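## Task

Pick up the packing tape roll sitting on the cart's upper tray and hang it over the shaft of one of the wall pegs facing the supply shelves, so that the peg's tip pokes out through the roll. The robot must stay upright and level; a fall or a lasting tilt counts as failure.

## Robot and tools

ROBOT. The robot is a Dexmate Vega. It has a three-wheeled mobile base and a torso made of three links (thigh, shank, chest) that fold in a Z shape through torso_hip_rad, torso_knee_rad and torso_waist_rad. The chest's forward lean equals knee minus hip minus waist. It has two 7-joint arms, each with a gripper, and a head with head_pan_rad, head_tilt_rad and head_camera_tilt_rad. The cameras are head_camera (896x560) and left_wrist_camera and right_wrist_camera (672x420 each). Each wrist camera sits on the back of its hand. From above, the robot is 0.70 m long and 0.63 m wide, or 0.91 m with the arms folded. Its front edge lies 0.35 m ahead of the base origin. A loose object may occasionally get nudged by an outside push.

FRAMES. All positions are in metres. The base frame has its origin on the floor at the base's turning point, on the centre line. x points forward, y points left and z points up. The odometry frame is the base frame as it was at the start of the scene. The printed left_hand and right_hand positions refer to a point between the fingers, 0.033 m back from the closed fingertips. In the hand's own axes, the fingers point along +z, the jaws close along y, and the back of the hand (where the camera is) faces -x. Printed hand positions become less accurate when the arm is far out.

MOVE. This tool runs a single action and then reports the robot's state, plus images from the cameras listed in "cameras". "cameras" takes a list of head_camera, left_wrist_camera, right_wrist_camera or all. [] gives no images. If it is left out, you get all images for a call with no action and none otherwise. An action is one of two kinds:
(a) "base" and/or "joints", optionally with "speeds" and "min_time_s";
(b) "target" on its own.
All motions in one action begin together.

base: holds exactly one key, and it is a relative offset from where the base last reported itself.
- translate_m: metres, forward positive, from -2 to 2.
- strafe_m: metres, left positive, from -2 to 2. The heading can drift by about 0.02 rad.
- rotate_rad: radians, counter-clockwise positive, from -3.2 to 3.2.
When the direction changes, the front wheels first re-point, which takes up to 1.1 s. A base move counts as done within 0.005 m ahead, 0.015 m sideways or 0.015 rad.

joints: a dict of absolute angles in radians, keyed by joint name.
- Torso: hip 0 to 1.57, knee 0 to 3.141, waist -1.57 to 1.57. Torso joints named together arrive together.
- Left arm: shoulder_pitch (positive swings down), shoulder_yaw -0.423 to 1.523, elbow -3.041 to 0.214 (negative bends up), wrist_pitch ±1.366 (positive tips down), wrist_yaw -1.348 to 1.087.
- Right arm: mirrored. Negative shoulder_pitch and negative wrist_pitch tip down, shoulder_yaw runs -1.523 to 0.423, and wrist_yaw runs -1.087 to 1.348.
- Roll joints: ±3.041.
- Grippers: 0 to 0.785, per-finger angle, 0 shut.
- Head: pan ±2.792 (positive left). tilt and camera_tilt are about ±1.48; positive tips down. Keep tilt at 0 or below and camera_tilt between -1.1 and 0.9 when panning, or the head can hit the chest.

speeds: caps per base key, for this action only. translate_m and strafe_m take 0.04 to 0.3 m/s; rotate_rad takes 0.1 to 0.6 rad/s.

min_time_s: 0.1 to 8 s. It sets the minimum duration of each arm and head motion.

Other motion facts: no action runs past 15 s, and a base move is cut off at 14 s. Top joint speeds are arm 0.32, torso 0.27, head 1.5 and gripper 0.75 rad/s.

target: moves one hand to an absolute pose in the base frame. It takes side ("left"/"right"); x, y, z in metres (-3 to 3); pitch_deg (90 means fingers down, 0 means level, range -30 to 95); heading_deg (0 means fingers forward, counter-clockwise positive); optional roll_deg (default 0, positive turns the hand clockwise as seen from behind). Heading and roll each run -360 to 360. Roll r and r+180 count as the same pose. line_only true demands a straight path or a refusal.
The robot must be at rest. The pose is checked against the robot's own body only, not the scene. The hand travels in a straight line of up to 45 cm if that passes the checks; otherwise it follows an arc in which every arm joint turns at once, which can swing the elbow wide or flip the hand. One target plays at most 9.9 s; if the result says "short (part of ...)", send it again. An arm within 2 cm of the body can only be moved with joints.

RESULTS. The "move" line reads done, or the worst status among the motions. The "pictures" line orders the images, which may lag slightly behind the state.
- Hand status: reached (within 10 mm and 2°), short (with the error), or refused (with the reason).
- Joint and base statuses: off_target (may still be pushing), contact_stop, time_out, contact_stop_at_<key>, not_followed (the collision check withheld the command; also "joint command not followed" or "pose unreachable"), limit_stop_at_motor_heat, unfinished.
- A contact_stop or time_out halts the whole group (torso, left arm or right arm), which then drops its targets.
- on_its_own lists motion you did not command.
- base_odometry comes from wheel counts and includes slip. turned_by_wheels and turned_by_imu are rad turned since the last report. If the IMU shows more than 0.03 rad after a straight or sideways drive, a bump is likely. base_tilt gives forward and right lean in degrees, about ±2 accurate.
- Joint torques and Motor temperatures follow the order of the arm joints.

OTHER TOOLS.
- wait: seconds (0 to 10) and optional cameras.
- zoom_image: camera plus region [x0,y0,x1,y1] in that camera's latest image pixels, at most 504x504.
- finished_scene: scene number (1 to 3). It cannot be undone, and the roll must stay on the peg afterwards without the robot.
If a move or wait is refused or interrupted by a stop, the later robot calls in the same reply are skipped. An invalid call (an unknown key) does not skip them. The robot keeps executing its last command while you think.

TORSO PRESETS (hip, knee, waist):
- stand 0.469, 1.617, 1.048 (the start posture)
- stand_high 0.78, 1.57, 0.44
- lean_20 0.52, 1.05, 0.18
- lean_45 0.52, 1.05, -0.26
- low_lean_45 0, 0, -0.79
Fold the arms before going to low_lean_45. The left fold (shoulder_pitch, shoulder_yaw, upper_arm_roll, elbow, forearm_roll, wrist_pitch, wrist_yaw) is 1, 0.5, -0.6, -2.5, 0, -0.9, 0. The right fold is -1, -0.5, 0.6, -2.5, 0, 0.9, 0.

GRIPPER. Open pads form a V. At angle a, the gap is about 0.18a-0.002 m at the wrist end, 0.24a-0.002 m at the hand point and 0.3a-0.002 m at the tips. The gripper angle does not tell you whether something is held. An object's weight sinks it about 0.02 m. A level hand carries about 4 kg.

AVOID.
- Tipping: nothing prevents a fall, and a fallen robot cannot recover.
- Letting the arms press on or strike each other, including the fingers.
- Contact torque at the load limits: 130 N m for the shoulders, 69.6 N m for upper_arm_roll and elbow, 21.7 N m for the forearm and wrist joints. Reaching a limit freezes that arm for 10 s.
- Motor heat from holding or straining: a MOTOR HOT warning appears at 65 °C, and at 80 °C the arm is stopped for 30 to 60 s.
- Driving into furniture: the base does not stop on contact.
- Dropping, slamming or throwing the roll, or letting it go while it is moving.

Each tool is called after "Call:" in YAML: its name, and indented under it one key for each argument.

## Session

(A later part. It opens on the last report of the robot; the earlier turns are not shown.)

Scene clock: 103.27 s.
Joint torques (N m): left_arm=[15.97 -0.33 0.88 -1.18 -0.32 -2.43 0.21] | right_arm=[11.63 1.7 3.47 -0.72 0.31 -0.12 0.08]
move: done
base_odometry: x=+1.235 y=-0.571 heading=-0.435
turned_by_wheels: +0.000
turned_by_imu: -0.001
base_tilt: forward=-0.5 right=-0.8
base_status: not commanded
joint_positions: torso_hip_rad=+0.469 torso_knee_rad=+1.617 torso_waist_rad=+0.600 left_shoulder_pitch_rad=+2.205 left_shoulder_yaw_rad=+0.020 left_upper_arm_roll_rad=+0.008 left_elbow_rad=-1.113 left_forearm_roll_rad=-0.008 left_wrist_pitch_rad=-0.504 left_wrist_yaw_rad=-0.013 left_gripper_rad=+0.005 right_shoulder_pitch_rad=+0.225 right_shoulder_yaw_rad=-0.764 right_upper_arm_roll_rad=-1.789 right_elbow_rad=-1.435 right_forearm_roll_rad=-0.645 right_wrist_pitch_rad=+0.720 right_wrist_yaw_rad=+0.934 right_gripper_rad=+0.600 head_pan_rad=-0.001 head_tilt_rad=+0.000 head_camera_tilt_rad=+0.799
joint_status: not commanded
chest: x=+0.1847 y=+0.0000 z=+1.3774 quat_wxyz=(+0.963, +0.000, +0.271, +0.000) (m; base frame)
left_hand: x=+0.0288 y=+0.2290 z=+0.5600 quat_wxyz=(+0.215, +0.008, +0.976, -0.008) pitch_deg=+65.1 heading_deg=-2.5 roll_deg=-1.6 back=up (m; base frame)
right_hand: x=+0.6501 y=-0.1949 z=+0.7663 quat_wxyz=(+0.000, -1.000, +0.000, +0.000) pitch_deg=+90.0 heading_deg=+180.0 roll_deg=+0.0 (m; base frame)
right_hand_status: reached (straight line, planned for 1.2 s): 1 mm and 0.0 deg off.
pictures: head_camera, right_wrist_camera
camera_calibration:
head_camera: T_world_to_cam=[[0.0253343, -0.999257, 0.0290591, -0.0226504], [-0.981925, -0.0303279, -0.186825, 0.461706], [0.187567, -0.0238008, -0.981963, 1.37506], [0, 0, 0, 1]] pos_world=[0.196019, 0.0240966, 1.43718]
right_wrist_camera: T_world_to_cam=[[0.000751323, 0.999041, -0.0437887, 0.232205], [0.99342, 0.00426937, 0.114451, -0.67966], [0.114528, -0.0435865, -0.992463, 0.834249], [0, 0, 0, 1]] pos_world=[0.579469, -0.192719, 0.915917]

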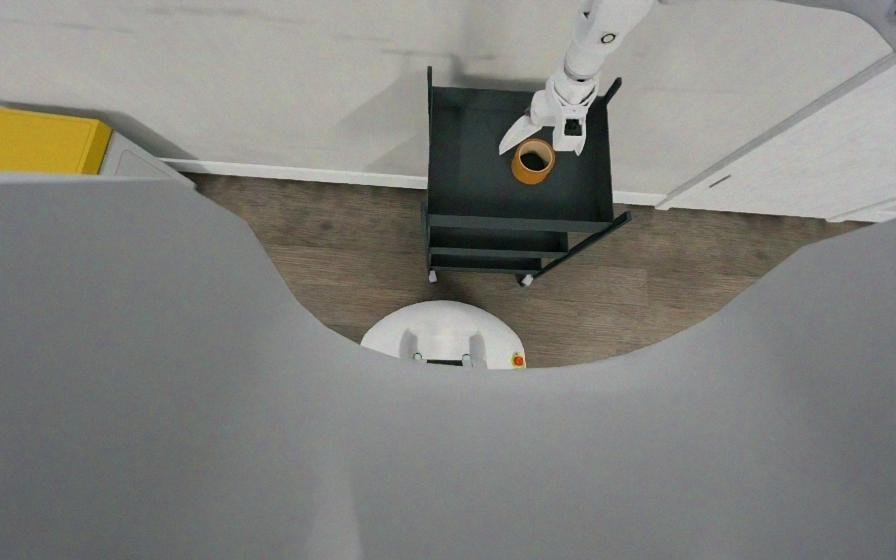

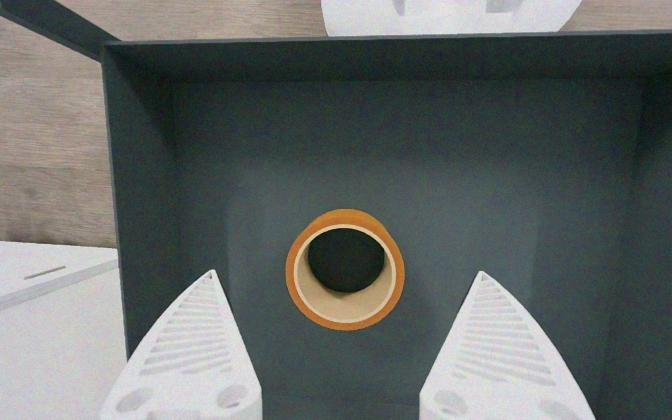

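Call:
move:
  target: {"side":"right","x":0.655,"y":-0.196,"z":0.708,"pitch_deg":90,"heading_deg":0}
  cameras: ["right_wrist_camera","head_camera"]

Scene clock: 111.27 s.
Joint torques (N m): left_arm=[13.73 1.38 1.39 1.16 0.52 -1.16 0.24] | right_arm=[12.23 4 2.16 0.14 0.29 -0.23 -0.58]
move: done
base_odometry: x=+1.235 y=-0.571 heading=-0.435
turned_by_wheels: +0.000
turned_by_imu: +0.000
base_tilt: forward=-0.6 right=-0.8
base_status: not commanded
joint_positions: torso_hip_rad=+0.469 torso_knee_rad=+1.617 torso_waist_rad=+0.600 left_shoulder_pitch_rad=+2.205 left_shoulder_yaw_rad=+0.020 left_upper_arm_roll_rad=+0.008 left_elbow_rad=-1.113 left_forearm_roll_rad=-0.008 left_wrist_pitch_rad=-0.504 left_wrist_yaw_rad=-0.013 left_gripper_rad=+0.005 right_shoulder_pitch_rad=+0.143 right_shoulder_yaw_rad=-0.645 right_upper_arm_roll_rad=-1.809 right_elbow_rad=-1.221 right_forearm_roll_rad=-0.763 right_wrist_pitch_rad=+0.733 right_wrist_yaw_rad=+0.781 right_gripper_rad=+0.600 head_pan_rad=-0.001 head_tilt_rad=+0.000 head_camera_tilt_rad=+0.799
joint_status: not commanded
chest: x=+0.1847 y=+0.0000 z=+1.3774 quat_wxyz=(+0.963, +0.000, +0.271, +0.000) (m; base frame)
left_hand: x=+0.0288 y=+0.2290 z=+0.5600 quat_wxyz=(+0.215, +0.008, +0.976, -0.008) pitch_deg=+65.1 heading_deg=-2.5 roll_deg=-1.6 back=up (m; base frame)
right_hand: x=+0.6553 y=-0.1959 z=+0.7093 quat_wxyz=(+0.000, -1.000, +0.000, +0.000) pitch_deg=+90.0 heading_deg=+180.0 roll_deg=+0.0 (m; base frame)
right_hand_status: reached (straight line, planned for 1.0 s): 1 mm and 0.0 deg off.
pictures: head_camera, right_wrist_camera
camera_calibration:
head_camera: T_world_to_cam=[[0.0253343, -0.999257, 0.0290591, -0.0226504], [-0.981925, -0.0303279, -0.186825, 0.461706], [0.187567, -0.0238008, -0.981963, 1.37506], [0, 0, 0, 1]] pos_world=[0.196019, 0.0240966, 1.43718]
right_wrist_camera: T_world_to_cam=[[0.000850598, 0.999041, -0.043777, 0.230537], [0.993431, 0.00416518, 0.114357, -0.678245], [0.114429, -0.0435867, -0.992475, 0.77711], [0, 0, 0, 1]] pos_world=[0.584669, -0.193619, 0.858917]

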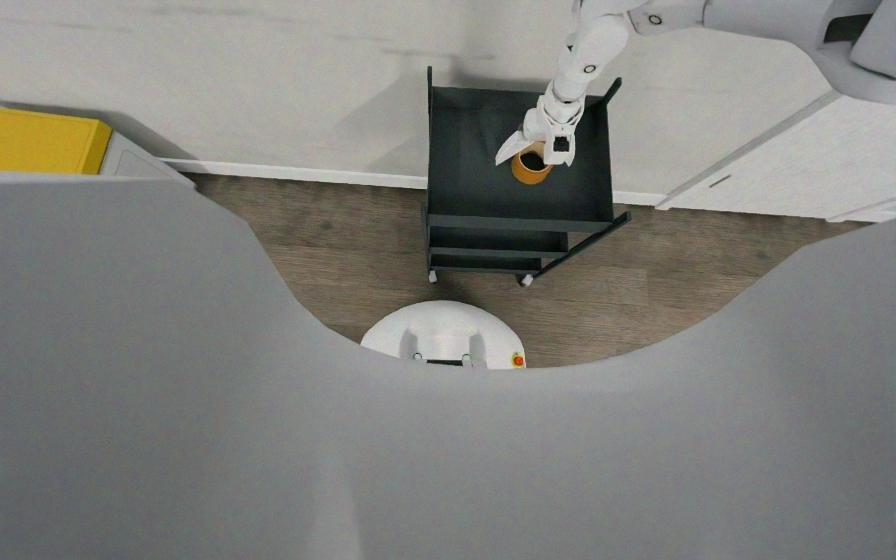

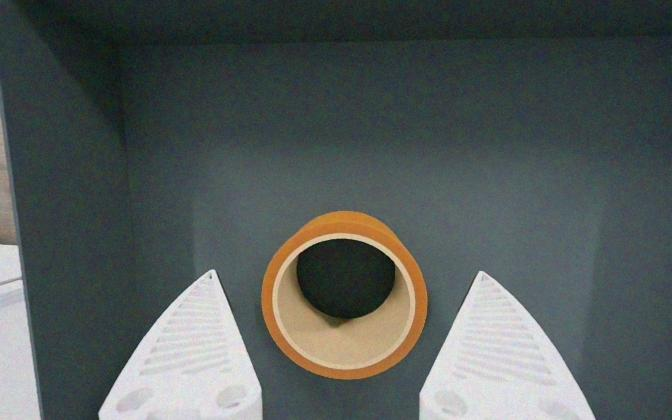

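Call:
move:
  joints: {"right_gripper_rad":0.35}
  cameras: ["right_wrist_camera"]

Scene clock: 115.37 s.
Joint torques (N m): left_arm=[17.18 1.92 0.01 -0.99 0.01 -1.71 0.58] | right_arm=[12.52 4.05 2.77 -0.4 0.19 0.54 -0.22]
move: done
base_odometry: x=+1.235 y=-0.571 heading=-0.435
turned_by_wheels: +0.000
turned_by_imu: +0.000
base_tilt: forward=-0.5 right=-0.8
base_status: not commanded
joint_positions: torso_hip_rad=+0.469 torso_knee_rad=+1.617 torso_waist_rad=+0.600 left_shoulder_pitch_rad=+2.205 left_shoulder_yaw_rad=+0.020 left_upper_arm_roll_rad=+0.008 left_elbow_rad=-1.113 left_forearm_roll_rad=-0.008 left_wrist_pitch_rad=-0.504 left_wrist_yaw_rad=-0.013 left_gripper_rad=+0.005 right_shoulder_pitch_rad=+0.141 right_shoulder_yaw_rad=-0.643 right_upper_arm_roll_rad=-1.809 right_elbow_rad=-1.216 right_forearm_roll_rad=-0.765 right_wrist_pitch_rad=+0.733 right_wrist_yaw_rad=+0.778 right_gripper_rad=+0.350 head_pan_rad=-0.001 head_tilt_rad=+0.000 head_camera_tilt_rad=+0.799
joint_status: all done
chest: x=+0.1847 y=+0.0000 z=+1.3774 quat_wxyz=(+0.963, +0.000, +0.271, +0.000) (m; base frame)
left_hand: x=+0.0288 y=+0.2290 z=+0.5600 quat_wxyz=(+0.215, +0.008, +0.976, -0.008) pitch_deg=+65.1 heading_deg=-2.5 roll_deg=-1.6 back=up (m; base frame)
right_hand: x=+0.6553 y=-0.1959 z=+0.7083 quat_wxyz=(+0.000, -1.000, +0.000, +0.000) pitch_deg=+90.0 heading_deg=+180.0 roll_deg=+0.0 (m; base frame)
pictures: right_wrist_camera
camera_calibration:
right_wrist_camera: T_world_to_cam=[[0.00075886, 0.999036, -0.0438884, 0.23074], [0.993431, 0.00426895, 0.114352, -0.678106], [0.114429, -0.0436869, -0.99247, 0.776091], [0, 0, 0, 1]] pos_world=[0.584669, -0.193718, 0.857917]

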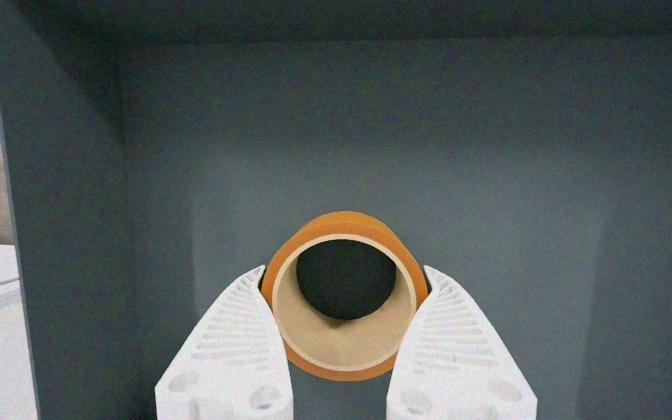

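Call:
move:
  joints: {"right_gripper_rad":0.3}

Call:
move:
  target: {"side":"right","x":0.64,"y":-0.2,"z":0.85,"pitch_deg":90,"heading_deg":0}
  cameras: ["right_wrist_camera","head_camera"]

Scene clock: 118.57 s.
Joint torques (N m): left_arm=[16.34 0.48 0.33 -0.66 0.53 -1.79 -0.05] | right_arm=[13.23 1.3 3.05 0.89 0.43 0.72 -0.21]
move: done
base_odometry: x=+1.235 y=-0.571 heading=-0.435
turned_by_wheels: +0.000
turned_by_imu: +0.000
base_tilt: forward=-0.5 right=-0.8
base_status: not commanded
joint_positions: torso_hip_rad=+0.469 torso_knee_rad=+1.617 torso_waist_rad=+0.600 left_shoulder_pitch_rad=+2.205 left_shoulder_yaw_rad=+0.020 left_upper_arm_roll_rad=+0.008 left_elbow_rad=-1.113 left_forearm_roll_rad=-0.008 left_wrist_pitch_rad=-0.504 left_wrist_yaw_rad=-0.013 left_gripper_rad=+0.005 right_shoulder_pitch_rad=+0.141 right_shoulder_yaw_rad=-0.643 right_upper_arm_roll_rad=-1.809 right_elbow_rad=-1.216 right_forearm_roll_rad=-0.765 right_wrist_pitch_rad=+0.733 right_wrist_yaw_rad=+0.778 right_gripper_rad=+0.300 head_pan_rad=-0.001 head_tilt_rad=+0.000 head_camera_tilt_rad=+0.799
joint_status: all done
chest: x=+0.1847 y=+0.0000 z=+1.3774 quat_wxyz=(+0.963, +0.000, +0.271, +0.000) (m; base frame)
left_hand: x=+0.0288 y=+0.2290 z=+0.5600 quat_wxyz=(+0.215, +0.008, +0.976, -0.008) pitch_deg=+65.1 heading_deg=-2.5 roll_deg=-1.6 back=up (m; base frame)
right_hand: x=+0.6553 y=-0.1959 z=+0.7083 quat_wxyz=(+0.000, -1.000, +0.000, +0.000) pitch_deg=+90.0 heading_deg=+180.0 roll_deg=+0.0 (m; base frame)
camera_calibration:
head_camera: T_world_to_cam=[[0.0253343, -0.999257, 0.0290591, -0.0226504], [-0.981925, -0.0303279, -0.186825, 0.461706], [0.187567, -0.0238008, -0.981963, 1.37506], [0, 0, 0, 1]] pos_world=[0.196019, 0.0240966, 1.43718]
left_wrist_camera: T_world_to_cam=[[-0.00140546, -0.997481, 0.0709164, 0.181424], [-0.945738, -0.0217168, -0.324203, 0.269298], [0.324926, -0.067524, -0.943326, 0.684409], [0, 0, 0, 1]] pos_world=[0.0325584, 0.233029, 0.720062]
right_wrist_camera: T_world_to_cam=[[0.000659139, 0.999036, -0.0438957, 0.230805], [0.993433, 0.00436824, 0.114336, -0.678074], [0.114417, -0.0436828, -0.992472, 0.7761], [0, 0, 0, 1]] pos_world=[0.584669, -0.193718, 0.857917]

Scene clock: 121.63 s.
Joint torques (N m): left_arm=[16.23 0.11 2.09 -0.66 -0.17 -1.28 0.28] | right_arm=[31.26 -1.97 11.94 -2.05 1.09 0.24 0.36]
move: done
base_odometry: x=+1.235 y=-0.571 heading=-0.435
turned_by_wheels: +0.000
turned_by_imu: +0.000
base_tilt: forward=-0.6 right=-0.8
base_status: not commanded
joint_positions: torso_hip_rad=+0.469 torso_knee_rad=+1.617 torso_waist_rad=+0.600 left_shoulder_pitch_rad=+2.205 left_shoulder_yaw_rad=+0.020 left_upper_arm_roll_rad=+0.008 left_elbow_rad=-1.113 left_forearm_roll_rad=-0.008 left_wrist_pitch_rad=-0.504 left_wrist_yaw_rad=-0.013 left_gripper_rad=+0.005 right_shoulder_pitch_rad=+0.344 right_shoulder_yaw_rad=-0.907 right_upper_arm_roll_rad=-1.758 right_elbow_rad=-1.664 right_forearm_roll_rad=-0.474 right_wrist_pitch_rad=+0.723 right_wrist_yaw_rad=+1.122 right_gripper_rad=+0.300 head_pan_rad=-0.001 head_tilt_rad=+0.000 head_camera_tilt_rad=+0.799
joint_status: not commanded
chest: x=+0.1847 y=+0.0000 z=+1.3774 quat_wxyz=(+0.963, +0.000, +0.271, +0.000) (m; base frame)
left_hand: x=+0.0288 y=+0.2290 z=+0.5600 quat_wxyz=(+0.215, +0.008, +0.976, -0.008) pitch_deg=+65.1 heading_deg=-2.5 roll_deg=-1.6 back=up (m; base frame)
right_hand: x=+0.6400 y=-0.2000 z=+0.8481 quat_wxyz=(+0.000, -1.000, +0.000, +0.000) pitch_deg=+90.0 heading_deg=+180.0 roll_deg=+0.0 (m; base frame)
right_hand_status: reached (straight line, planned for 1.7 s): 2 mm and 0.0 deg off.
pictures: head_camera, right_wrist_camera
camera_calibration:
head_camera: T_world_to_cam=[[0.0253343, -0.999257, 0.0290591, -0.0226504], [-0.981925, -0.0303279, -0.186825, 0.461706], [0.187567, -0.0238008, -0.981963, 1.37506], [0, 0, 0, 1]] pos_world=[0.196019, 0.0240966, 1.43718]
right_wrist_camera: T_world_to_cam=[[0.000657593, 0.999018, -0.0442942, 0.241344], [0.993559, 0.00436662, 0.113236, -0.677932], [0.113318, -0.0440833, -0.99258, 0.917164], [0, 0, 0, 1]] pos_world=[0.569476, -0.197716, 0.997815]

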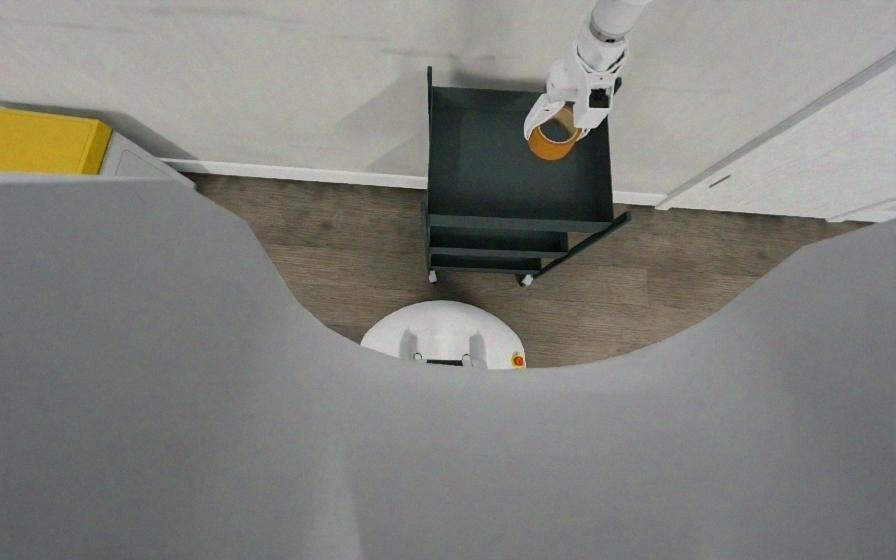

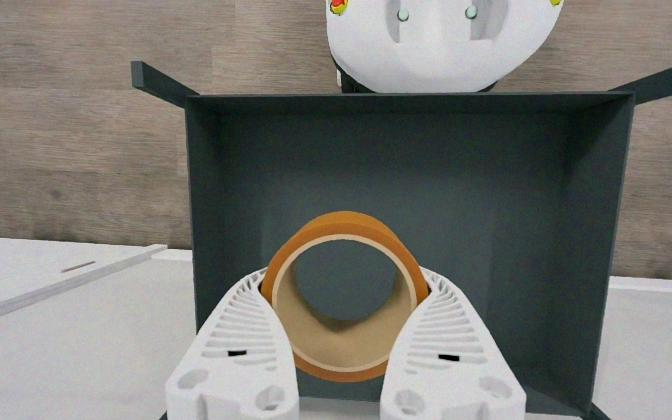

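Call:
move:
  base: {"translate_m": -0.5}

Call:
move:
  joints: {"torso_waist_rad":1.0,"head_camera_tilt_rad":0.3}

Call:
move:
  target: {"side":"right","x":0.55,"y":-0.22,"z":1.0,"pitch_deg":0,"heading_deg":0}
  cameras: ["right_wrist_camera","head_camera"]

Scene clock: 133.70 s.
Joint torques (N m): left_arm=[14.57 0.97 1.53 -1.55 -0.11 -0.78 0.06] | right_arm=[31.3 -1.63 11.26 -1.55 1.1 0.01 0.09]
move: done
base_odometry: x=+0.782 y=-0.359 heading=-0.436
turned_by_wheels: -0.002
turned_by_imu: -0.001
base_tilt: forward=-0.4 right=-0.8
base_status: done
joint_positions: torso_hip_rad=+0.469 torso_knee_rad=+1.617 torso_waist_rad=+0.600 left_shoulder_pitch_rad=+2.205 left_shoulder_yaw_rad=+0.020 left_upper_arm_roll_rad=+0.008 left_elbow_rad=-1.113 left_forearm_roll_rad=-0.008 left_wrist_pitch_rad=-0.504 left_wrist_yaw_rad=-0.013 left_gripper_rad=+0.005 right_shoulder_pitch_rad=+0.346 right_shoulder_yaw_rad=-0.910 right_upper_arm_roll_rad=-1.758 right_elbow_rad=-1.668 right_forearm_roll_rad=-0.470 right_wrist_pitch_rad=+0.723 right_wrist_yaw_rad=+1.125 right_gripper_rad=+0.300 head_pan_rad=-0.001 head_tilt_rad=+0.000 head_camera_tilt_rad=+0.799
joint_status: not commanded
chest: x=+0.1847 y=+0.0000 z=+1.3774 quat_wxyz=(+0.963, +0.000, +0.271, +0.000) (m; base frame)
left_hand: x=+0.0288 y=+0.2290 z=+0.5600 quat_wxyz=(+0.215, +0.008, +0.976, -0.008) pitch_deg=+65.1 heading_deg=-2.5 roll_deg=-1.6 back=up (m; base frame)
right_hand: x=+0.6397 y=-0.2001 z=+0.8497 quat_wxyz=(+0.000, -1.000, +0.000, +0.000) pitch_deg=+90.0 heading_deg=-180.0 roll_deg=+0.0 (m; base frame)
camera_calibration:
head_camera: T_world_to_cam=[[0.0253343, -0.999257, 0.0290591, -0.0226504], [-0.981925, -0.0303279, -0.186825, 0.461706], [0.187567, -0.0238008, -0.981963, 1.37506], [0, 0, 0, 1]] pos_world=[0.196019, 0.0240966, 1.43718]
left_wrist_camera: T_world_to_cam=[[-0.00140546, -0.997481, 0.0709164, 0.181424], [-0.945738, -0.0217168, -0.324203, 0.269298], [0.324926, -0.067524, -0.943326, 0.684409], [0, 0, 0, 1]] pos_world=[0.0325584, 0.233029, 0.720062]
right_wrist_camera: T_world_to_cam=[[0.000459157, 0.999017, -0.0443175, 0.241651], [0.993559, 0.00456622, 0.113227, -0.677767], [0.113318, -0.044084, -0.99258, 0.918781], [0, 0, 0, 1]] pos_world=[0.569176, -0.197815, 0.999415]

Scene clock: 136.47 s.
Joint torques (N m): left_arm=[6.42 -1.61 -0.13 -2.28 0.17 -1.22 0] | right_arm=[32.28 -0.26 12.58 -0.62 0.45 -0.1 0.19]
move: done
base_odometry: x=+0.782 y=-0.359 heading=-0.436
turned_by_wheels: +0.000
turned_by_imu: +0.000
base_tilt: forward=-0.5 right=-0.7
base_status: not commanded
joint_positions: torso_hip_rad=+0.469 torso_knee_rad=+1.617 torso_waist_rad=+1.000 left_shoulder_pitch_rad=+2.205 left_shoulder_yaw_rad=+0.020 left_upper_arm_roll_rad=+0.008 left_elbow_rad=-1.113 left_forearm_roll_rad=-0.008 left_wrist_pitch_rad=-0.504 left_wrist_yaw_rad=-0.013 left_gripper_rad=+0.005 right_shoulder_pitch_rad=+0.346 right_shoulder_yaw_rad=-0.910 right_upper_arm_roll_rad=-1.758 right_elbow_rad=-1.668 right_forearm_roll_rad=-0.470 right_wrist_pitch_rad=+0.723 right_wrist_yaw_rad=+1.125 right_gripper_rad=+0.300 head_pan_rad=+0.000 head_tilt_rad=+0.000 head_camera_tilt_rad=+0.301
joint_status: all done
chest: x=+0.0104 y=+0.0000 z=+1.4157 quat_wxyz=(+0.997, +0.000, +0.074, +0.000) (m; base frame)
left_hand: x=+0.1850 y=+0.2290 z=+0.6021 quat_wxyz=(+0.405, +0.009, +0.914, -0.006) pitch_deg=+42.2 heading_deg=-1.4 roll_deg=-0.3 back=up (m; base frame)
right_hand: x=+0.6349 y=-0.2001 z=+1.1067 quat_wxyz=(+0.000, -0.980, +0.000, -0.198) pitch_deg=+67.1 heading_deg=+0.0 roll_deg=+0.0 back=down (m; base frame)
camera_calibration:
head_camera: T_world_to_cam=[[-0.00695088, -0.999248, 0.0381404, -0.0331916], [-0.465446, -0.0305248, -0.884549, 1.32669], [0.885049, -0.0239007, -0.464884, 0.701382], [0, 0, 0, 1]] pos_world=[-0.00348406, 0.0240939, 1.50085]
left_wrist_camera: T_world_to_cam=[[-0.0289013, -0.997481, 0.0647777, 0.187442], [-0.744971, -0.0217141, -0.666743, 0.599765], [0.66647, -0.0675272, -0.742467, 0.489219], [0, 0, 0, 1]] pos_world=[0.126175, 0.233029, 0.750976]
right_wrist_camera: T_world_to_cam=[[0.0176714, 0.999017, -0.040646, 0.238051], [0.871124, 0.00456937, 0.491041, -1.04256], [0.490745, -0.0440851, -0.870188, 0.799325], [0, 0, 0, 1]] pos_world=[0.511727, -0.197815, 1.21718]

Scene clock: 145.47 s.
Joint torques (N m): left_arm=[7.28 0.3 -1.18 -3.71 -0.23 -1.34 0.63] | right_arm=[4.05 -2.22 8.25 -2.31 -2.14 -1.79 0.26]
move: done
base_odometry: x=+0.782 y=-0.359 heading=-0.436
turned_by_wheels: +0.000
turned_by_imu: -0.001
base_tilt: forward=-0.7 right=-0.7
base_status: not commanded
joint_positions: torso_hip_rad=+0.469 torso_knee_rad=+1.617 torso_waist_rad=+1.000 left_shoulder_pitch_rad=+2.205 left_shoulder_yaw_rad=+0.020 left_upper_arm_roll_rad=+0.008 left_elbow_rad=-1.113 left_forearm_roll_rad=-0.008 left_wrist_pitch_rad=-0.504 left_wrist_yaw_rad=-0.013 left_gripper_rad=+0.005 right_shoulder_pitch_rad=-0.790 right_shoulder_yaw_rad=-1.029 right_upper_arm_roll_rad=-1.887 right_elbow_rad=-1.808 right_forearm_roll_rad=-2.615 right_wrist_pitch_rad=-0.801 right_wrist_yaw_rad=+1.347 right_gripper_rad=+0.300 head_pan_rad=+0.000 head_tilt_rad=+0.000 head_camera_tilt_rad=+0.301
joint_status: not commanded
chest: x=+0.0104 y=+0.0000 z=+1.4157 quat_wxyz=(+0.997, +0.000, +0.074, +0.000) (m; base frame)
left_hand: x=+0.1850 y=+0.2290 z=+0.6021 quat_wxyz=(+0.405, +0.009, +0.914, -0.006) pitch_deg=+42.2 heading_deg=-1.4 roll_deg=-0.3 back=up (m; base frame)
right_hand: x=+0.5504 y=-0.2200 z=+1.0002 quat_wxyz=(+0.000, -0.708, +0.000, -0.706) pitch_deg=+0.1 heading_deg=+0.0 roll_deg=+0.0 back=down (m; base frame)
right_hand_status: reached (straight line, planned for 7.7 s): 1 mm and 0.1 deg off.
pictures: head_camera, right_wrist_camera
camera_calibration:
head_camera: T_world_to_cam=[[-0.00695088, -0.999248, 0.0381404, -0.0331916], [-0.465446, -0.0305248, -0.884549, 1.32669], [0.885049, -0.0239007, -0.464884, 0.701382], [0, 0, 0, 1]] pos_world=[-0.00348406, 0.0240939, 1.50085]
right_wrist_camera: T_world_to_cam=[[0.0440701, 0.999028, -0.000039091, 0.199987], [-0.111717, 0.00496705, 0.993728, -0.878317], [0.992762, -0.0437893, 0.111827, -0.511224], [0, 0, 0, 1]] pos_world=[0.400588, -0.217816, 0.929985]

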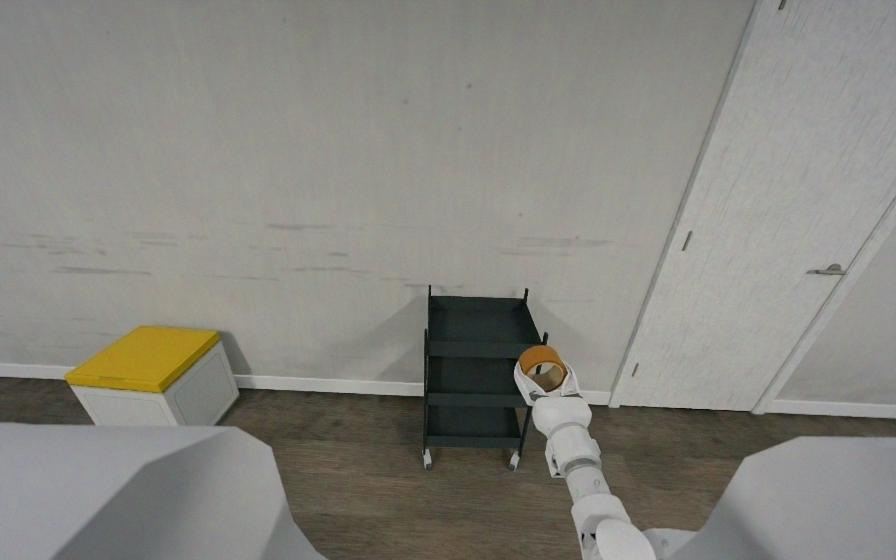

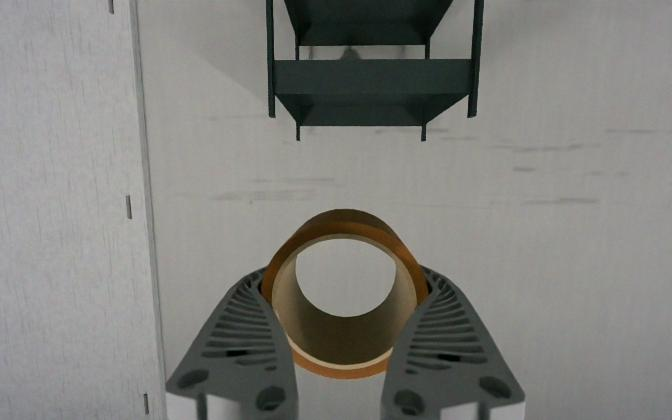

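Call:
move:
  base: {"rotate_rad": -1.57}

Call:
move:
  base: {"strafe_m": -0.66}
  cameras: ["right_wrist_camera","head_camera"]

Scene clock: 152.97 s.
Joint torques (N m): left_arm=[6.49 2.25 -0.12 -1.41 -0.36 -3.04 0.42] | right_arm=[2.82 -1.84 7.7 -2.02 -1.71 -1.42 -0.08]
move: done
base_odometry: x=+0.782 y=-0.358 heading=-2.008
turned_by_wheels: -1.572
turned_by_imu: -1.567
base_tilt: forward=-0.4 right=-0.8
base_status: done
joint_positions: torso_hip_rad=+0.469 torso_knee_rad=+1.617 torso_waist_rad=+1.000 left_shoulder_pitch_rad=+2.205 left_shoulder_yaw_rad=+0.020 left_upper_arm_roll_rad=+0.008 left_elbow_rad=-1.113 left_forearm_roll_rad=-0.008 left_wrist_pitch_rad=-0.504 left_wrist_yaw_rad=-0.013 left_gripper_rad=+0.005 right_shoulder_pitch_rad=-0.793 right_shoulder_yaw_rad=-1.027 right_upper_arm_roll_rad=-1.885 right_elbow_rad=-1.804 right_forearm_roll_rad=-2.619 right_wrist_pitch_rad=-0.804 right_wrist_yaw_rad=+1.348 right_gripper_rad=+0.300 head_pan_rad=+0.000 head_tilt_rad=+0.000 head_camera_tilt_rad=+0.301
joint_status: not commanded
chest: x=+0.0104 y=+0.0000 z=+1.4157 quat_wxyz=(+0.997, +0.000, +0.074, +0.000) (m; base frame)
left_hand: x=+0.1850 y=+0.2290 z=+0.6021 quat_wxyz=(+0.405, +0.009, +0.914, -0.006) pitch_deg=+42.2 heading_deg=-1.4 roll_deg=-0.3 back=up (m; base frame)
right_hand: x=+0.5500 y=-0.2199 z=+0.9999 quat_wxyz=(+0.000, -0.707, +0.000, -0.707) pitch_deg=+0.0 heading_deg=+0.0 roll_deg=+0.0 back=down (m; base frame)
camera_calibration:
head_camera: T_world_to_cam=[[-0.00695425, -0.999248, 0.038143, -0.0331955], [-0.465368, -0.0305276, -0.88459, 1.32675], [0.88509, -0.0239022, -0.464806, 0.701264], [0, 0, 0, 1]] pos_world=[-0.00348298, 0.0240938, 1.50085]
left_wrist_camera: T_world_to_cam=[[-0.0289013, -0.997481, 0.0647777, 0.187442], [-0.744971, -0.0217141, -0.666743, 0.599765], [0.66647, -0.0675272, -0.742467, 0.489219], [0, 0, 0, 1]] pos_world=[0.126175, 0.233029, 0.750976]
right_wrist_camera: T_world_to_cam=[[0.0438358, 0.999039, 0.000319124, 0.199665], [-0.113631, 0.00466856, 0.993512, -0.876842], [0.992555, -0.0435877, 0.113727, -0.512489], [0, 0, 0, 1]] pos_world=[0.400285, -0.217718, 0.929373]

Scene clock: 157.53 s.
Joint torques (N m): left_arm=[7.99 -1.2 -0.11 -0.67 0.41 -2.88 -0.02] | right_arm=[1.71 -2.11 7.9 -3.21 -1.73 -2.05 -0.04]
move: done
base_odometry: x=+0.188 y=-0.075 heading=-2.019
turned_by_wheels: -0.011
turned_by_imu: -0.007
base_tilt: forward=-0.5 right=-0.8
base_status: done
joint_positions: torso_hip_rad=+0.469 torso_knee_rad=+1.617 torso_waist_rad=+1.000 left_shoulder_pitch_rad=+2.205 left_shoulder_yaw_rad=+0.020 left_upper_arm_roll_rad=+0.008 left_elbow_rad=-1.113 left_forearm_roll_rad=-0.008 left_wrist_pitch_rad=-0.504 left_wrist_yaw_rad=-0.013 left_gripper_rad=+0.005 right_shoulder_pitch_rad=-0.793 right_shoulder_yaw_rad=-1.027 right_upper_arm_roll_rad=-1.885 right_elbow_rad=-1.804 right_forearm_roll_rad=-2.619 right_wrist_pitch_rad=-0.804 right_wrist_yaw_rad=+1.348 right_gripper_rad=+0.300 head_pan_rad=+0.000 head_tilt_rad=+0.000 head_camera_tilt_rad=+0.301
joint_status: not commanded
chest: x=+0.0104 y=+0.0000 z=+1.4156 quat_wxyz=(+0.997, +0.000, +0.074, +0.000) (m; base frame)
left_hand: x=+0.1851 y=+0.2290 z=+0.6021 quat_wxyz=(+0.405, +0.009, +0.914, -0.006) pitch_deg=+42.2 heading_deg=-1.4 roll_deg=-0.3 back=up (m; base frame)
right_hand: x=+0.5500 y=-0.2199 z=+0.9999 quat_wxyz=(+0.000, -0.707, +0.000, -0.707) pitch_deg=+0.0 heading_deg=+0.0 roll_deg=+0.0 back=down (m; base frame)
pictures: head_camera, right_wrist_camera
camera_calibration:
head_camera: T_world_to_cam=[[-0.00695425, -0.999248, 0.038143, -0.0331955], [-0.465368, -0.0305276, -0.88459, 1.32675], [0.88509, -0.0239022, -0.464806, 0.701264], [0, 0, 0, 1]] pos_world=[-0.00348298, 0.0240938, 1.50085]
right_wrist_camera: T_world_to_cam=[[0.0438358, 0.999039, 0.000319124, 0.199665], [-0.113631, 0.00466856, 0.993512, -0.876842], [0.992555, -0.0435877, 0.113727, -0.512489], [0, 0, 0, 1]] pos_world=[0.400285, -0.217718, 0.929373]

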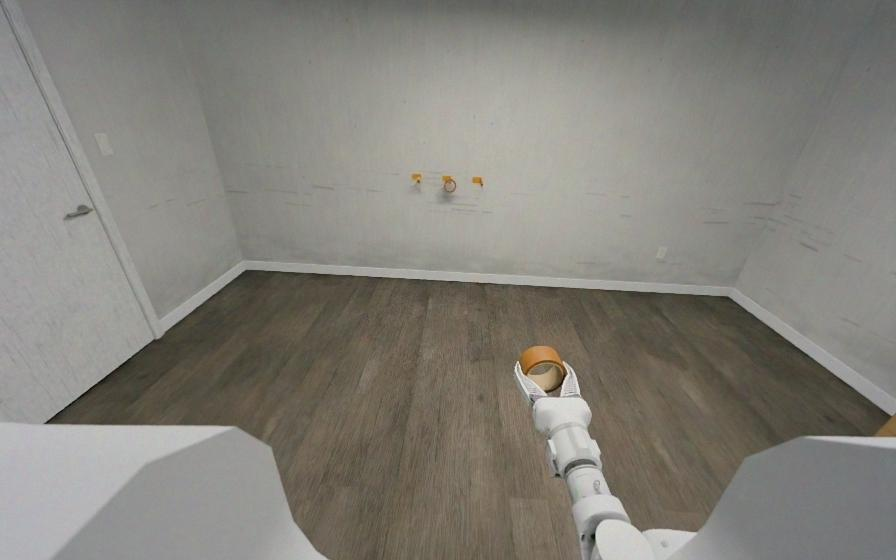

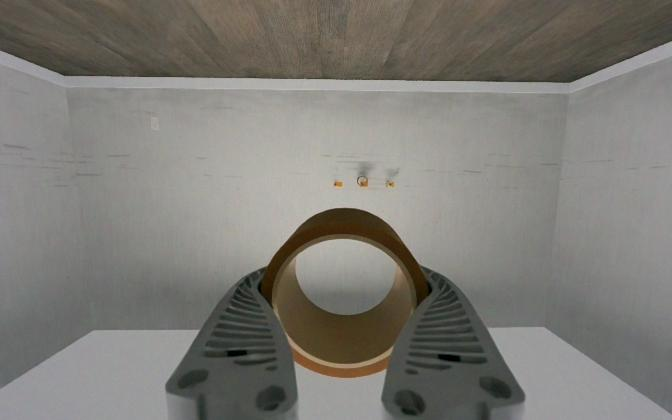

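Call:
move:
  base: {"rotate_rad": -0.06}

Call:
move:
  base: {"translate_m": 1.6}
  cameras: ["right_wrist_camera","head_camera"]

Call:
zoom_image:
  camera: "head_camera"
  region: [380, 120, 560, 240]

Call:
zoom_image:
  camera: "right_wrist_camera"
  region: [280, 130, 480, 250]

Scene clock: 172.20 s.
Joint torques (N m): left_arm=[8.1 -1.82 1.06 -1.95 0.1 -2.56 0.37] | right_arm=[3.3 -3.77 7.38 -1.66 -1.74 -2.09 0.06]
move: done
base_odometry: x=+0.188 y=-0.075 heading=-2.078
turned_by_wheels: -0.060
turned_by_imu: -0.060
base_tilt: forward=-0.6 right=-0.8
base_status: done
joint_positions: torso_hip_rad=+0.469 torso_knee_rad=+1.617 torso_waist_rad=+1.000 left_shoulder_pitch_rad=+2.205 left_shoulder_yaw_rad=+0.020 left_upper_arm_roll_rad=+0.008 left_elbow_rad=-1.113 left_forearm_roll_rad=-0.008 left_wrist_pitch_rad=-0.504 left_wrist_yaw_rad=-0.013 left_gripper_rad=+0.005 right_shoulder_pitch_rad=-0.793 right_shoulder_yaw_rad=-1.027 right_upper_arm_roll_rad=-1.885 right_elbow_rad=-1.804 right_forearm_roll_rad=-2.619 right_wrist_pitch_rad=-0.804 right_wrist_yaw_rad=+1.348 right_gripper_rad=+0.300 head_pan_rad=+0.000 head_tilt_rad=+0.000 head_camera_tilt_rad=+0.301
joint_status: not commanded
chest: x=+0.0104 y=+0.0000 z=+1.4156 quat_wxyz=(+0.997, +0.000, +0.074, +0.000) (m; base frame)
left_hand: x=+0.1851 y=+0.2290 z=+0.6021 quat_wxyz=(+0.405, +0.009, +0.914, -0.006) pitch_deg=+42.2 heading_deg=-1.4 roll_deg=-0.3 back=up (m; base frame)
right_hand: x=+0.5500 y=-0.2199 z=+0.9999 quat_wxyz=(+0.000, -0.707, +0.000, -0.707) pitch_deg=+0.0 heading_deg=+0.0 roll_deg=+0.0 back=down (m; base frame)
camera_calibration:
head_camera: T_world_to_cam=[[-0.00695425, -0.999248, 0.038143, -0.0331955], [-0.465368, -0.0305276, -0.88459, 1.32675], [0.88509, -0.0239022, -0.464806, 0.701264], [0, 0, 0, 1]] pos_world=[-0.00348298, 0.0240938, 1.50085]
left_wrist_camera: T_world_to_cam=[[-0.0289002, -0.997481, 0.0647755, 0.187444], [-0.744922, -0.0217185, -0.666798, 0.599802], [0.666525, -0.0675233, -0.742418, 0.489174], [0, 0, 0, 1]] pos_world=[0.126176, 0.233029, 0.750976]
right_wrist_camera: T_world_to_cam=[[0.0438358, 0.999039, 0.000319124, 0.199665], [-0.113631, 0.00466856, 0.993512, -0.876842], [0.992555, -0.0435877, 0.113727, -0.512489], [0, 0, 0, 1]] pos_world=[0.400285, -0.217718, 0.929373]

Scene clock: 179.57 s.
Joint torques (N m): left_arm=[9.33 3.05 1.51 -1.74 -1.11 -2.67 0.36] | right_arm=[4.31 -2.72 7.52 -2.6 -1.5 -1.41 -0.33]
move: done
base_odometry: x=-0.590 y=-1.473 heading=-2.077
turned_by_wheels: +0.002
turned_by_imu: -0.003
base_tilt: forward=-0.7 right=-0.7
base_status: done
joint_positions: torso_hip_rad=+0.469 torso_knee_rad=+1.617 torso_waist_rad=+1.000 left_shoulder_pitch_rad=+2.205 left_shoulder_yaw_rad=+0.020 left_upper_arm_roll_rad=+0.008 left_elbow_rad=-1.113 left_forearm_roll_rad=-0.008 left_wrist_pitch_rad=-0.504 left_wrist_yaw_rad=-0.013 left_gripper_rad=+0.005 right_shoulder_pitch_rad=-0.793 right_shoulder_yaw_rad=-1.027 right_upper_arm_roll_rad=-1.885 right_elbow_rad=-1.804 right_forearm_roll_rad=-2.619 right_wrist_pitch_rad=-0.804 right_wrist_yaw_rad=+1.348 right_gripper_rad=+0.300 head_pan_rad=+0.000 head_tilt_rad=+0.000 head_camera_tilt_rad=+0.301
joint_status: not commanded
chest: x=+0.0105 y=+0.0000 z=+1.4156 quat_wxyz=(+0.997, +0.000, +0.074, +0.000) (m; base frame)
left_hand: x=+0.1851 y=+0.2290 z=+0.6020 quat_wxyz=(+0.405, +0.009, +0.914, -0.006) pitch_deg=+42.2 heading_deg=-1.4 roll_deg=-0.3 back=up (m; base frame)
right_hand: x=+0.5500 y=-0.2199 z=+0.9999 quat_wxyz=(+0.000, -0.707, +0.000, -0.707) pitch_deg=+0.0 heading_deg=+0.0 roll_deg=+0.0 back=down (m; base frame)
pictures: head_camera, right_wrist_camera
camera_calibration:
head_camera: T_world_to_cam=[[-0.00695088, -0.999248, 0.0381404, -0.0331916], [-0.465446, -0.0305248, -0.884549, 1.32669], [0.885049, -0.0239007, -0.464884, 0.701382], [0, 0, 0, 1]] pos_world=[-0.00348406, 0.0240939, 1.50085]
right_wrist_camera: T_world_to_cam=[[0.0438358, 0.999039, 0.000319124, 0.199661], [-0.113631, 0.00466856, 0.993512, -0.876831], [0.992555, -0.0435877, 0.113727, -0.512588], [0, 0, 0, 1]] pos_world=[0.400385, -0.217718, 0.929373]

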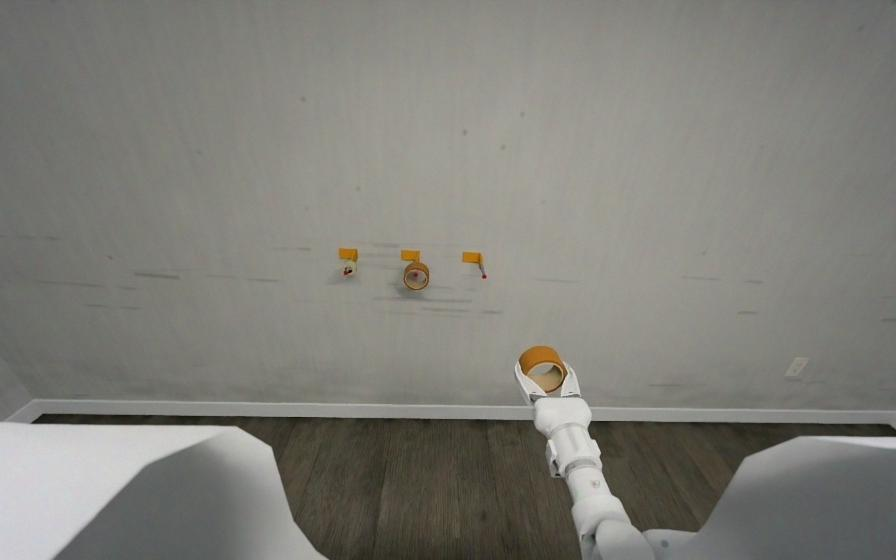

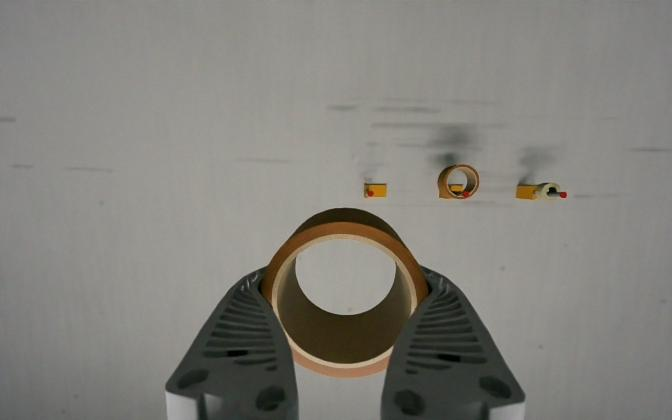

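Scaled by 2.800 from the camera's 896x560 image, which has a finer 960x600 frame.

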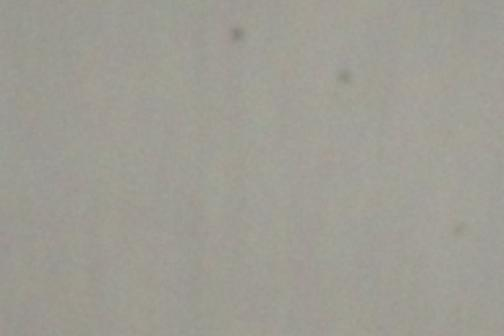

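Scaled by 2.520 from the camera's 672x420 image, which has a finer 960x600 frame.

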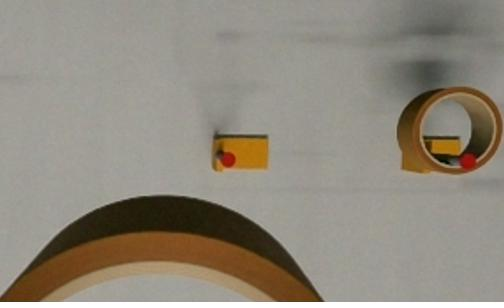

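Call:
move:
  target: {"side":"right","x":0.55,"y":-0.155,"z":0.96,"pitch_deg":0,"heading_deg":0}

Call:
move:
  base: {"translate_m": 0.3}
  joints: {"head_camera_tilt_rad":0.5}
  cameras: ["right_wrist_camera","head_camera"]

Call:
zoom_image:
  camera: "right_wrist_camera"
  region: [230, 130, 470, 330]

Call:
zoom_image:
  camera: "head_camera"
  region: [400, 180, 600, 400]

Scene clock: 200.60 s.
Joint torques (N m): left_arm=[8.19 -0.46 0.62 -1.95 0.14 -2.53 0.3] | right_arm=[2.46 0.75 7.96 -2.52 -1.89 -1.76 -0.26]
move: done
base_odometry: x=-0.590 y=-1.473 heading=-2.077
turned_by_wheels: +0.000
turned_by_imu: +0.000
base_tilt: forward=-0.6 right=-1.0
base_status: not commanded
joint_positions: torso_hip_rad=+0.469 torso_knee_rad=+1.617 torso_waist_rad=+1.000 left_shoulder_pitch_rad=+2.205 left_shoulder_yaw_rad=+0.020 left_upper_arm_roll_rad=+0.008 left_elbow_rad=-1.113 left_forearm_roll_rad=-0.008 left_wrist_pitch_rad=-0.504 left_wrist_yaw_rad=-0.013 left_gripper_rad=+0.005 right_shoulder_pitch_rad=-0.937 right_shoulder_yaw_rad=-0.800 right_upper_arm_roll_rad=-1.741 right_elbow_rad=-1.621 right_forearm_roll_rad=-2.646 right_wrist_pitch_rad=-0.737 right_wrist_yaw_rad=+1.348 right_gripper_rad=+0.300 head_pan_rad=+0.000 head_tilt_rad=+0.000 head_camera_tilt_rad=+0.301
joint_status: not commanded
chest: x=+0.0105 y=+0.0000 z=+1.4156 quat_wxyz=(+0.997, +0.000, +0.074, +0.000) (m; base frame)
left_hand: x=+0.1851 y=+0.2290 z=+0.6020 quat_wxyz=(+0.405, +0.009, +0.914, -0.006) pitch_deg=+42.2 heading_deg=-1.4 roll_deg=-0.3 back=up (m; base frame)
right_hand: x=+0.5501 y=-0.1559 z=+0.9606 quat_wxyz=(+0.000, -0.707, +0.000, -0.707) pitch_deg=+0.0 heading_deg=+0.0 roll_deg=+0.0 back=down (m; base frame)
right_hand_status: reached (straight line, planned for 1.1 s): 1 mm and 0.0 deg off.
camera_calibration:
head_camera: T_world_to_cam=[[-0.00695088, -0.999248, 0.0381404, -0.0331916], [-0.465446, -0.0305248, -0.884549, 1.32669], [0.885049, -0.0239007, -0.464884, 0.701382], [0, 0, 0, 1]] pos_world=[-0.00348406, 0.0240939, 1.50085]
left_wrist_camera: T_world_to_cam=[[-0.0288923, -0.997481, 0.0647779, 0.187441], [-0.745016, -0.0217164, -0.666693, 0.599733], [0.66642, -0.0675229, -0.742512, 0.489258], [0, 0, 0, 1]] pos_world=[0.126175, 0.233029, 0.750976]
right_wrist_camera: T_world_to_cam=[[0.043339, 0.99906, 0.000269978, 0.136083], [-0.113831, 0.0046695, 0.993489, -0.837983], [0.992554, -0.0430876, 0.113927, -0.505434], [0, 0, 0, 1]] pos_world=[0.400384, -0.15382, 0.890072]

Scene clock: 203.50 s.
Joint torques (N m): left_arm=[8.12 0.95 1.46 -3.12 0.24 -3.07 0.74] | right_arm=[2.75 0.46 8.17 -2.86 -1.95 -2.07 -0.18]
move: done
base_odometry: x=-0.735 y=-1.735 heading=-2.075
turned_by_wheels: +0.002
turned_by_imu: +0.001
base_tilt: forward=-0.6 right=-0.8
base_status: done
joint_positions: torso_hip_rad=+0.469 torso_knee_rad=+1.617 torso_waist_rad=+1.000 left_shoulder_pitch_rad=+2.205 left_shoulder_yaw_rad=+0.020 left_upper_arm_roll_rad=+0.008 left_elbow_rad=-1.113 left_forearm_roll_rad=-0.008 left_wrist_pitch_rad=-0.504 left_wrist_yaw_rad=-0.013 left_gripper_rad=+0.005 right_shoulder_pitch_rad=-0.940 right_shoulder_yaw_rad=-0.796 right_upper_arm_roll_rad=-1.739 right_elbow_rad=-1.618 right_forearm_roll_rad=-2.646 right_wrist_pitch_rad=-0.736 right_wrist_yaw_rad=+1.348 right_gripper_rad=+0.300 head_pan_rad=+0.000 head_tilt_rad=+0.000 head_camera_tilt_rad=+0.499
joint_status: all done
chest: x=+0.0105 y=+0.0000 z=+1.4156 quat_wxyz=(+0.997, +0.000, +0.074, +0.000) (m; base frame)
left_hand: x=+0.1851 y=+0.2290 z=+0.6020 quat_wxyz=(+0.405, +0.009, +0.914, -0.006) pitch_deg=+42.2 heading_deg=-1.4 roll_deg=-0.3 back=up (m; base frame)
right_hand: x=+0.5500 y=-0.1549 z=+0.9599 quat_wxyz=(+0.000, -0.707, +0.000, -0.707) pitch_deg=+0.0 heading_deg=+0.0 roll_deg=+0.0 back=down (m; base frame)
pictures: head_camera, right_wrist_camera
camera_calibration:
head_camera: T_world_to_cam=[[0.000790989, -0.999251, 0.0386997, -0.033614], [-0.630853, -0.0305258, -0.775302, 1.15558], [0.775902, -0.0238006, -0.630404, 0.941491], [0, 0, 0, 1]] pos_world=[-0.0014757, 0.0240943, 1.49075]
right_wrist_camera: T_world_to_cam=[[0.043725, 0.999044, 0.000406638, 0.134704], [-0.113636, 0.00456912, 0.993512, -0.837407], [0.99256, -0.0434875, 0.113727, -0.505193], [0, 0, 0, 1]] pos_world=[0.400385, -0.152718, 0.889373]

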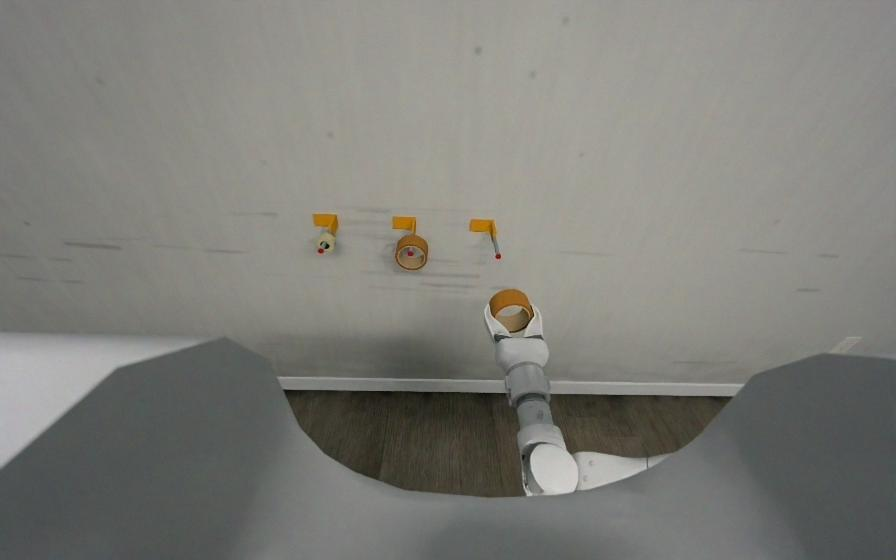

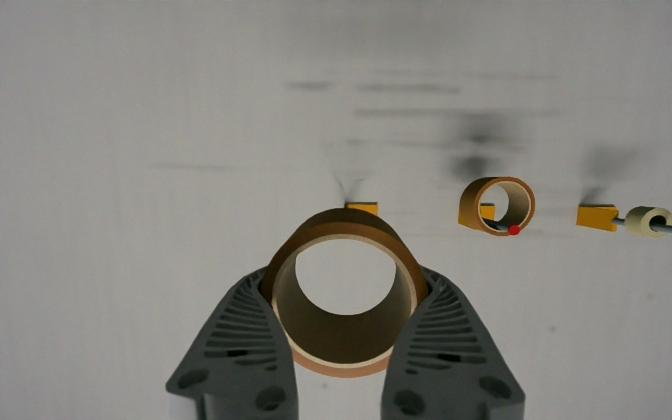

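Scaled by 2.100 from the camera's 672x420 image, which has a finer 960x600 frame.

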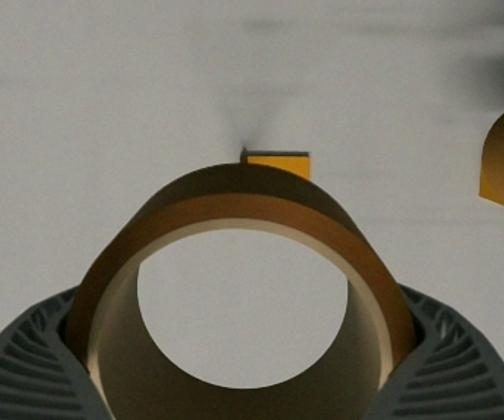

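Scaled by 2.291 from the camera's 896x560 image, which has a finer 960x600 frame.

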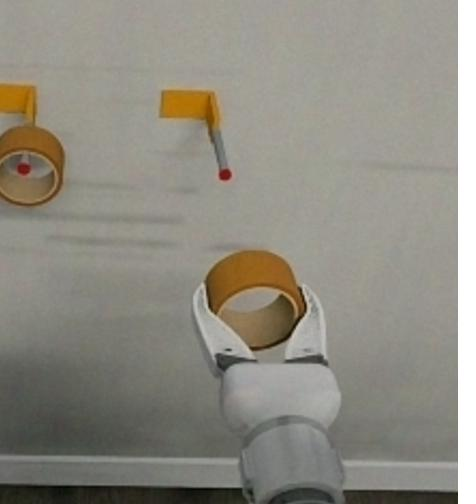

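Call:
move:
  base: {"translate_m": 0.12}
  speeds: {"translate_m": 0.1}
  cameras: ["right_wrist_camera","head_camera"]

Call:
zoom_image:
  camera: "head_camera"
  region: [400, 180, 600, 400]

Scene clock: 216.57 s.
Joint torques (N m): left_arm=[8.71 -0.1 -1.24 -2.53 0.67 -2.68 0.33] | right_arm=[3.84 0.52 7.54 -2.9 -1.51 -1.87 0.05]
move: done
base_odometry: x=-0.794 y=-1.840 heading=-2.074
turned_by_wheels: +0.001
turned_by_imu: +0.001
base_tilt: forward=-0.6 right=-0.8
base_status: done
joint_positions: torso_hip_rad=+0.469 torso_knee_rad=+1.617 torso_waist_rad=+1.000 left_shoulder_pitch_rad=+2.205 left_shoulder_yaw_rad=+0.020 left_upper_arm_roll_rad=+0.008 left_elbow_rad=-1.113 left_forearm_roll_rad=-0.008 left_wrist_pitch_rad=-0.504 left_wrist_yaw_rad=-0.013 left_gripper_rad=+0.005 right_shoulder_pitch_rad=-0.940 right_shoulder_yaw_rad=-0.796 right_upper_arm_roll_rad=-1.739 right_elbow_rad=-1.618 right_forearm_roll_rad=-2.646 right_wrist_pitch_rad=-0.736 right_wrist_yaw_rad=+1.348 right_gripper_rad=+0.300 head_pan_rad=+0.000 head_tilt_rad=+0.000 head_camera_tilt_rad=+0.499
joint_status: not commanded
chest: x=+0.0105 y=+0.0000 z=+1.4156 quat_wxyz=(+0.997, +0.000, +0.074, +0.000) (m; base frame)
left_hand: x=+0.1851 y=+0.2290 z=+0.6020 quat_wxyz=(+0.405, +0.009, +0.914, -0.006) pitch_deg=+42.2 heading_deg=-1.4 roll_deg=-0.3 back=up (m; base frame)
right_hand: x=+0.5500 y=-0.1549 z=+0.9600 quat_wxyz=(+0.000, -0.707, +0.000, -0.707) pitch_deg=+0.0 heading_deg=+0.0 roll_deg=+0.0 back=down (m; base frame)
pictures: head_camera, right_wrist_camera
camera_calibration:
head_camera: T_world_to_cam=[[0.000788004, -0.99925, 0.038703, -0.0336189], [-0.630793, -0.0305283, -0.77535, 1.15566], [0.775951, -0.0238026, -0.630344, 0.941401], [0, 0, 0, 1]] pos_world=[-0.00147479, 0.0240943, 1.49075]
right_wrist_camera: T_world_to_cam=[[0.0437244, 0.999044, 0.000410865, 0.134705], [-0.113735, 0.00456918, 0.993501, -0.837368], [0.992548, -0.043487, 0.113826, -0.505177], [0, 0, 0, 1]] pos_world=[0.400284, -0.152718, 0.889373]

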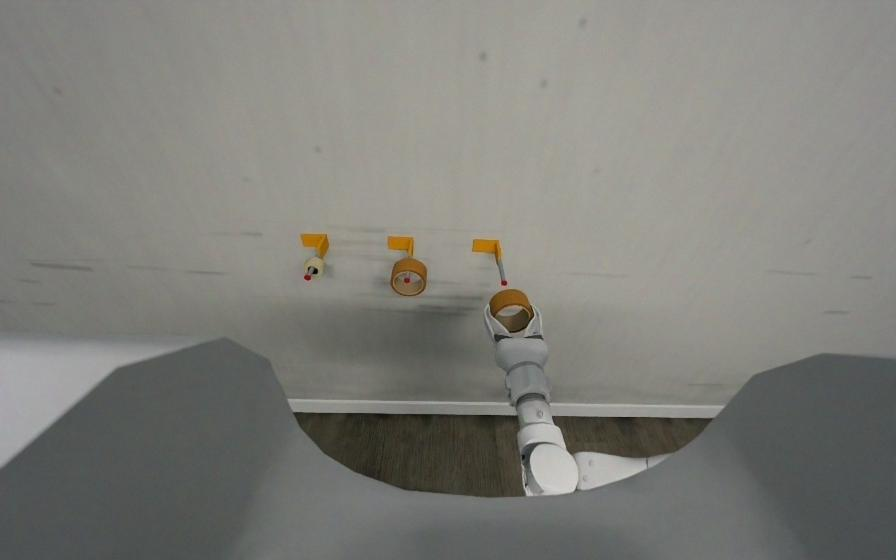

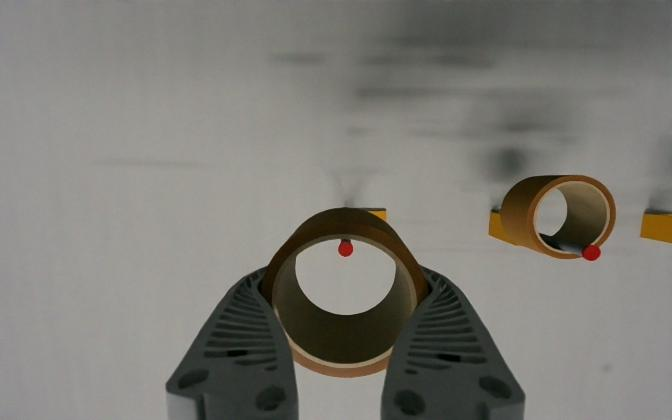

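Scaled by 2.291 from the camera's 896x560 image, which has a finer 960x600 frame.

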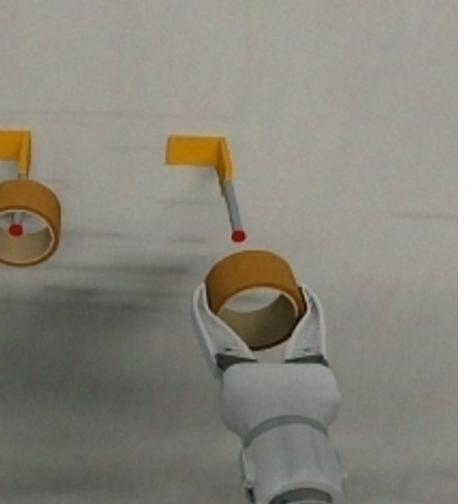

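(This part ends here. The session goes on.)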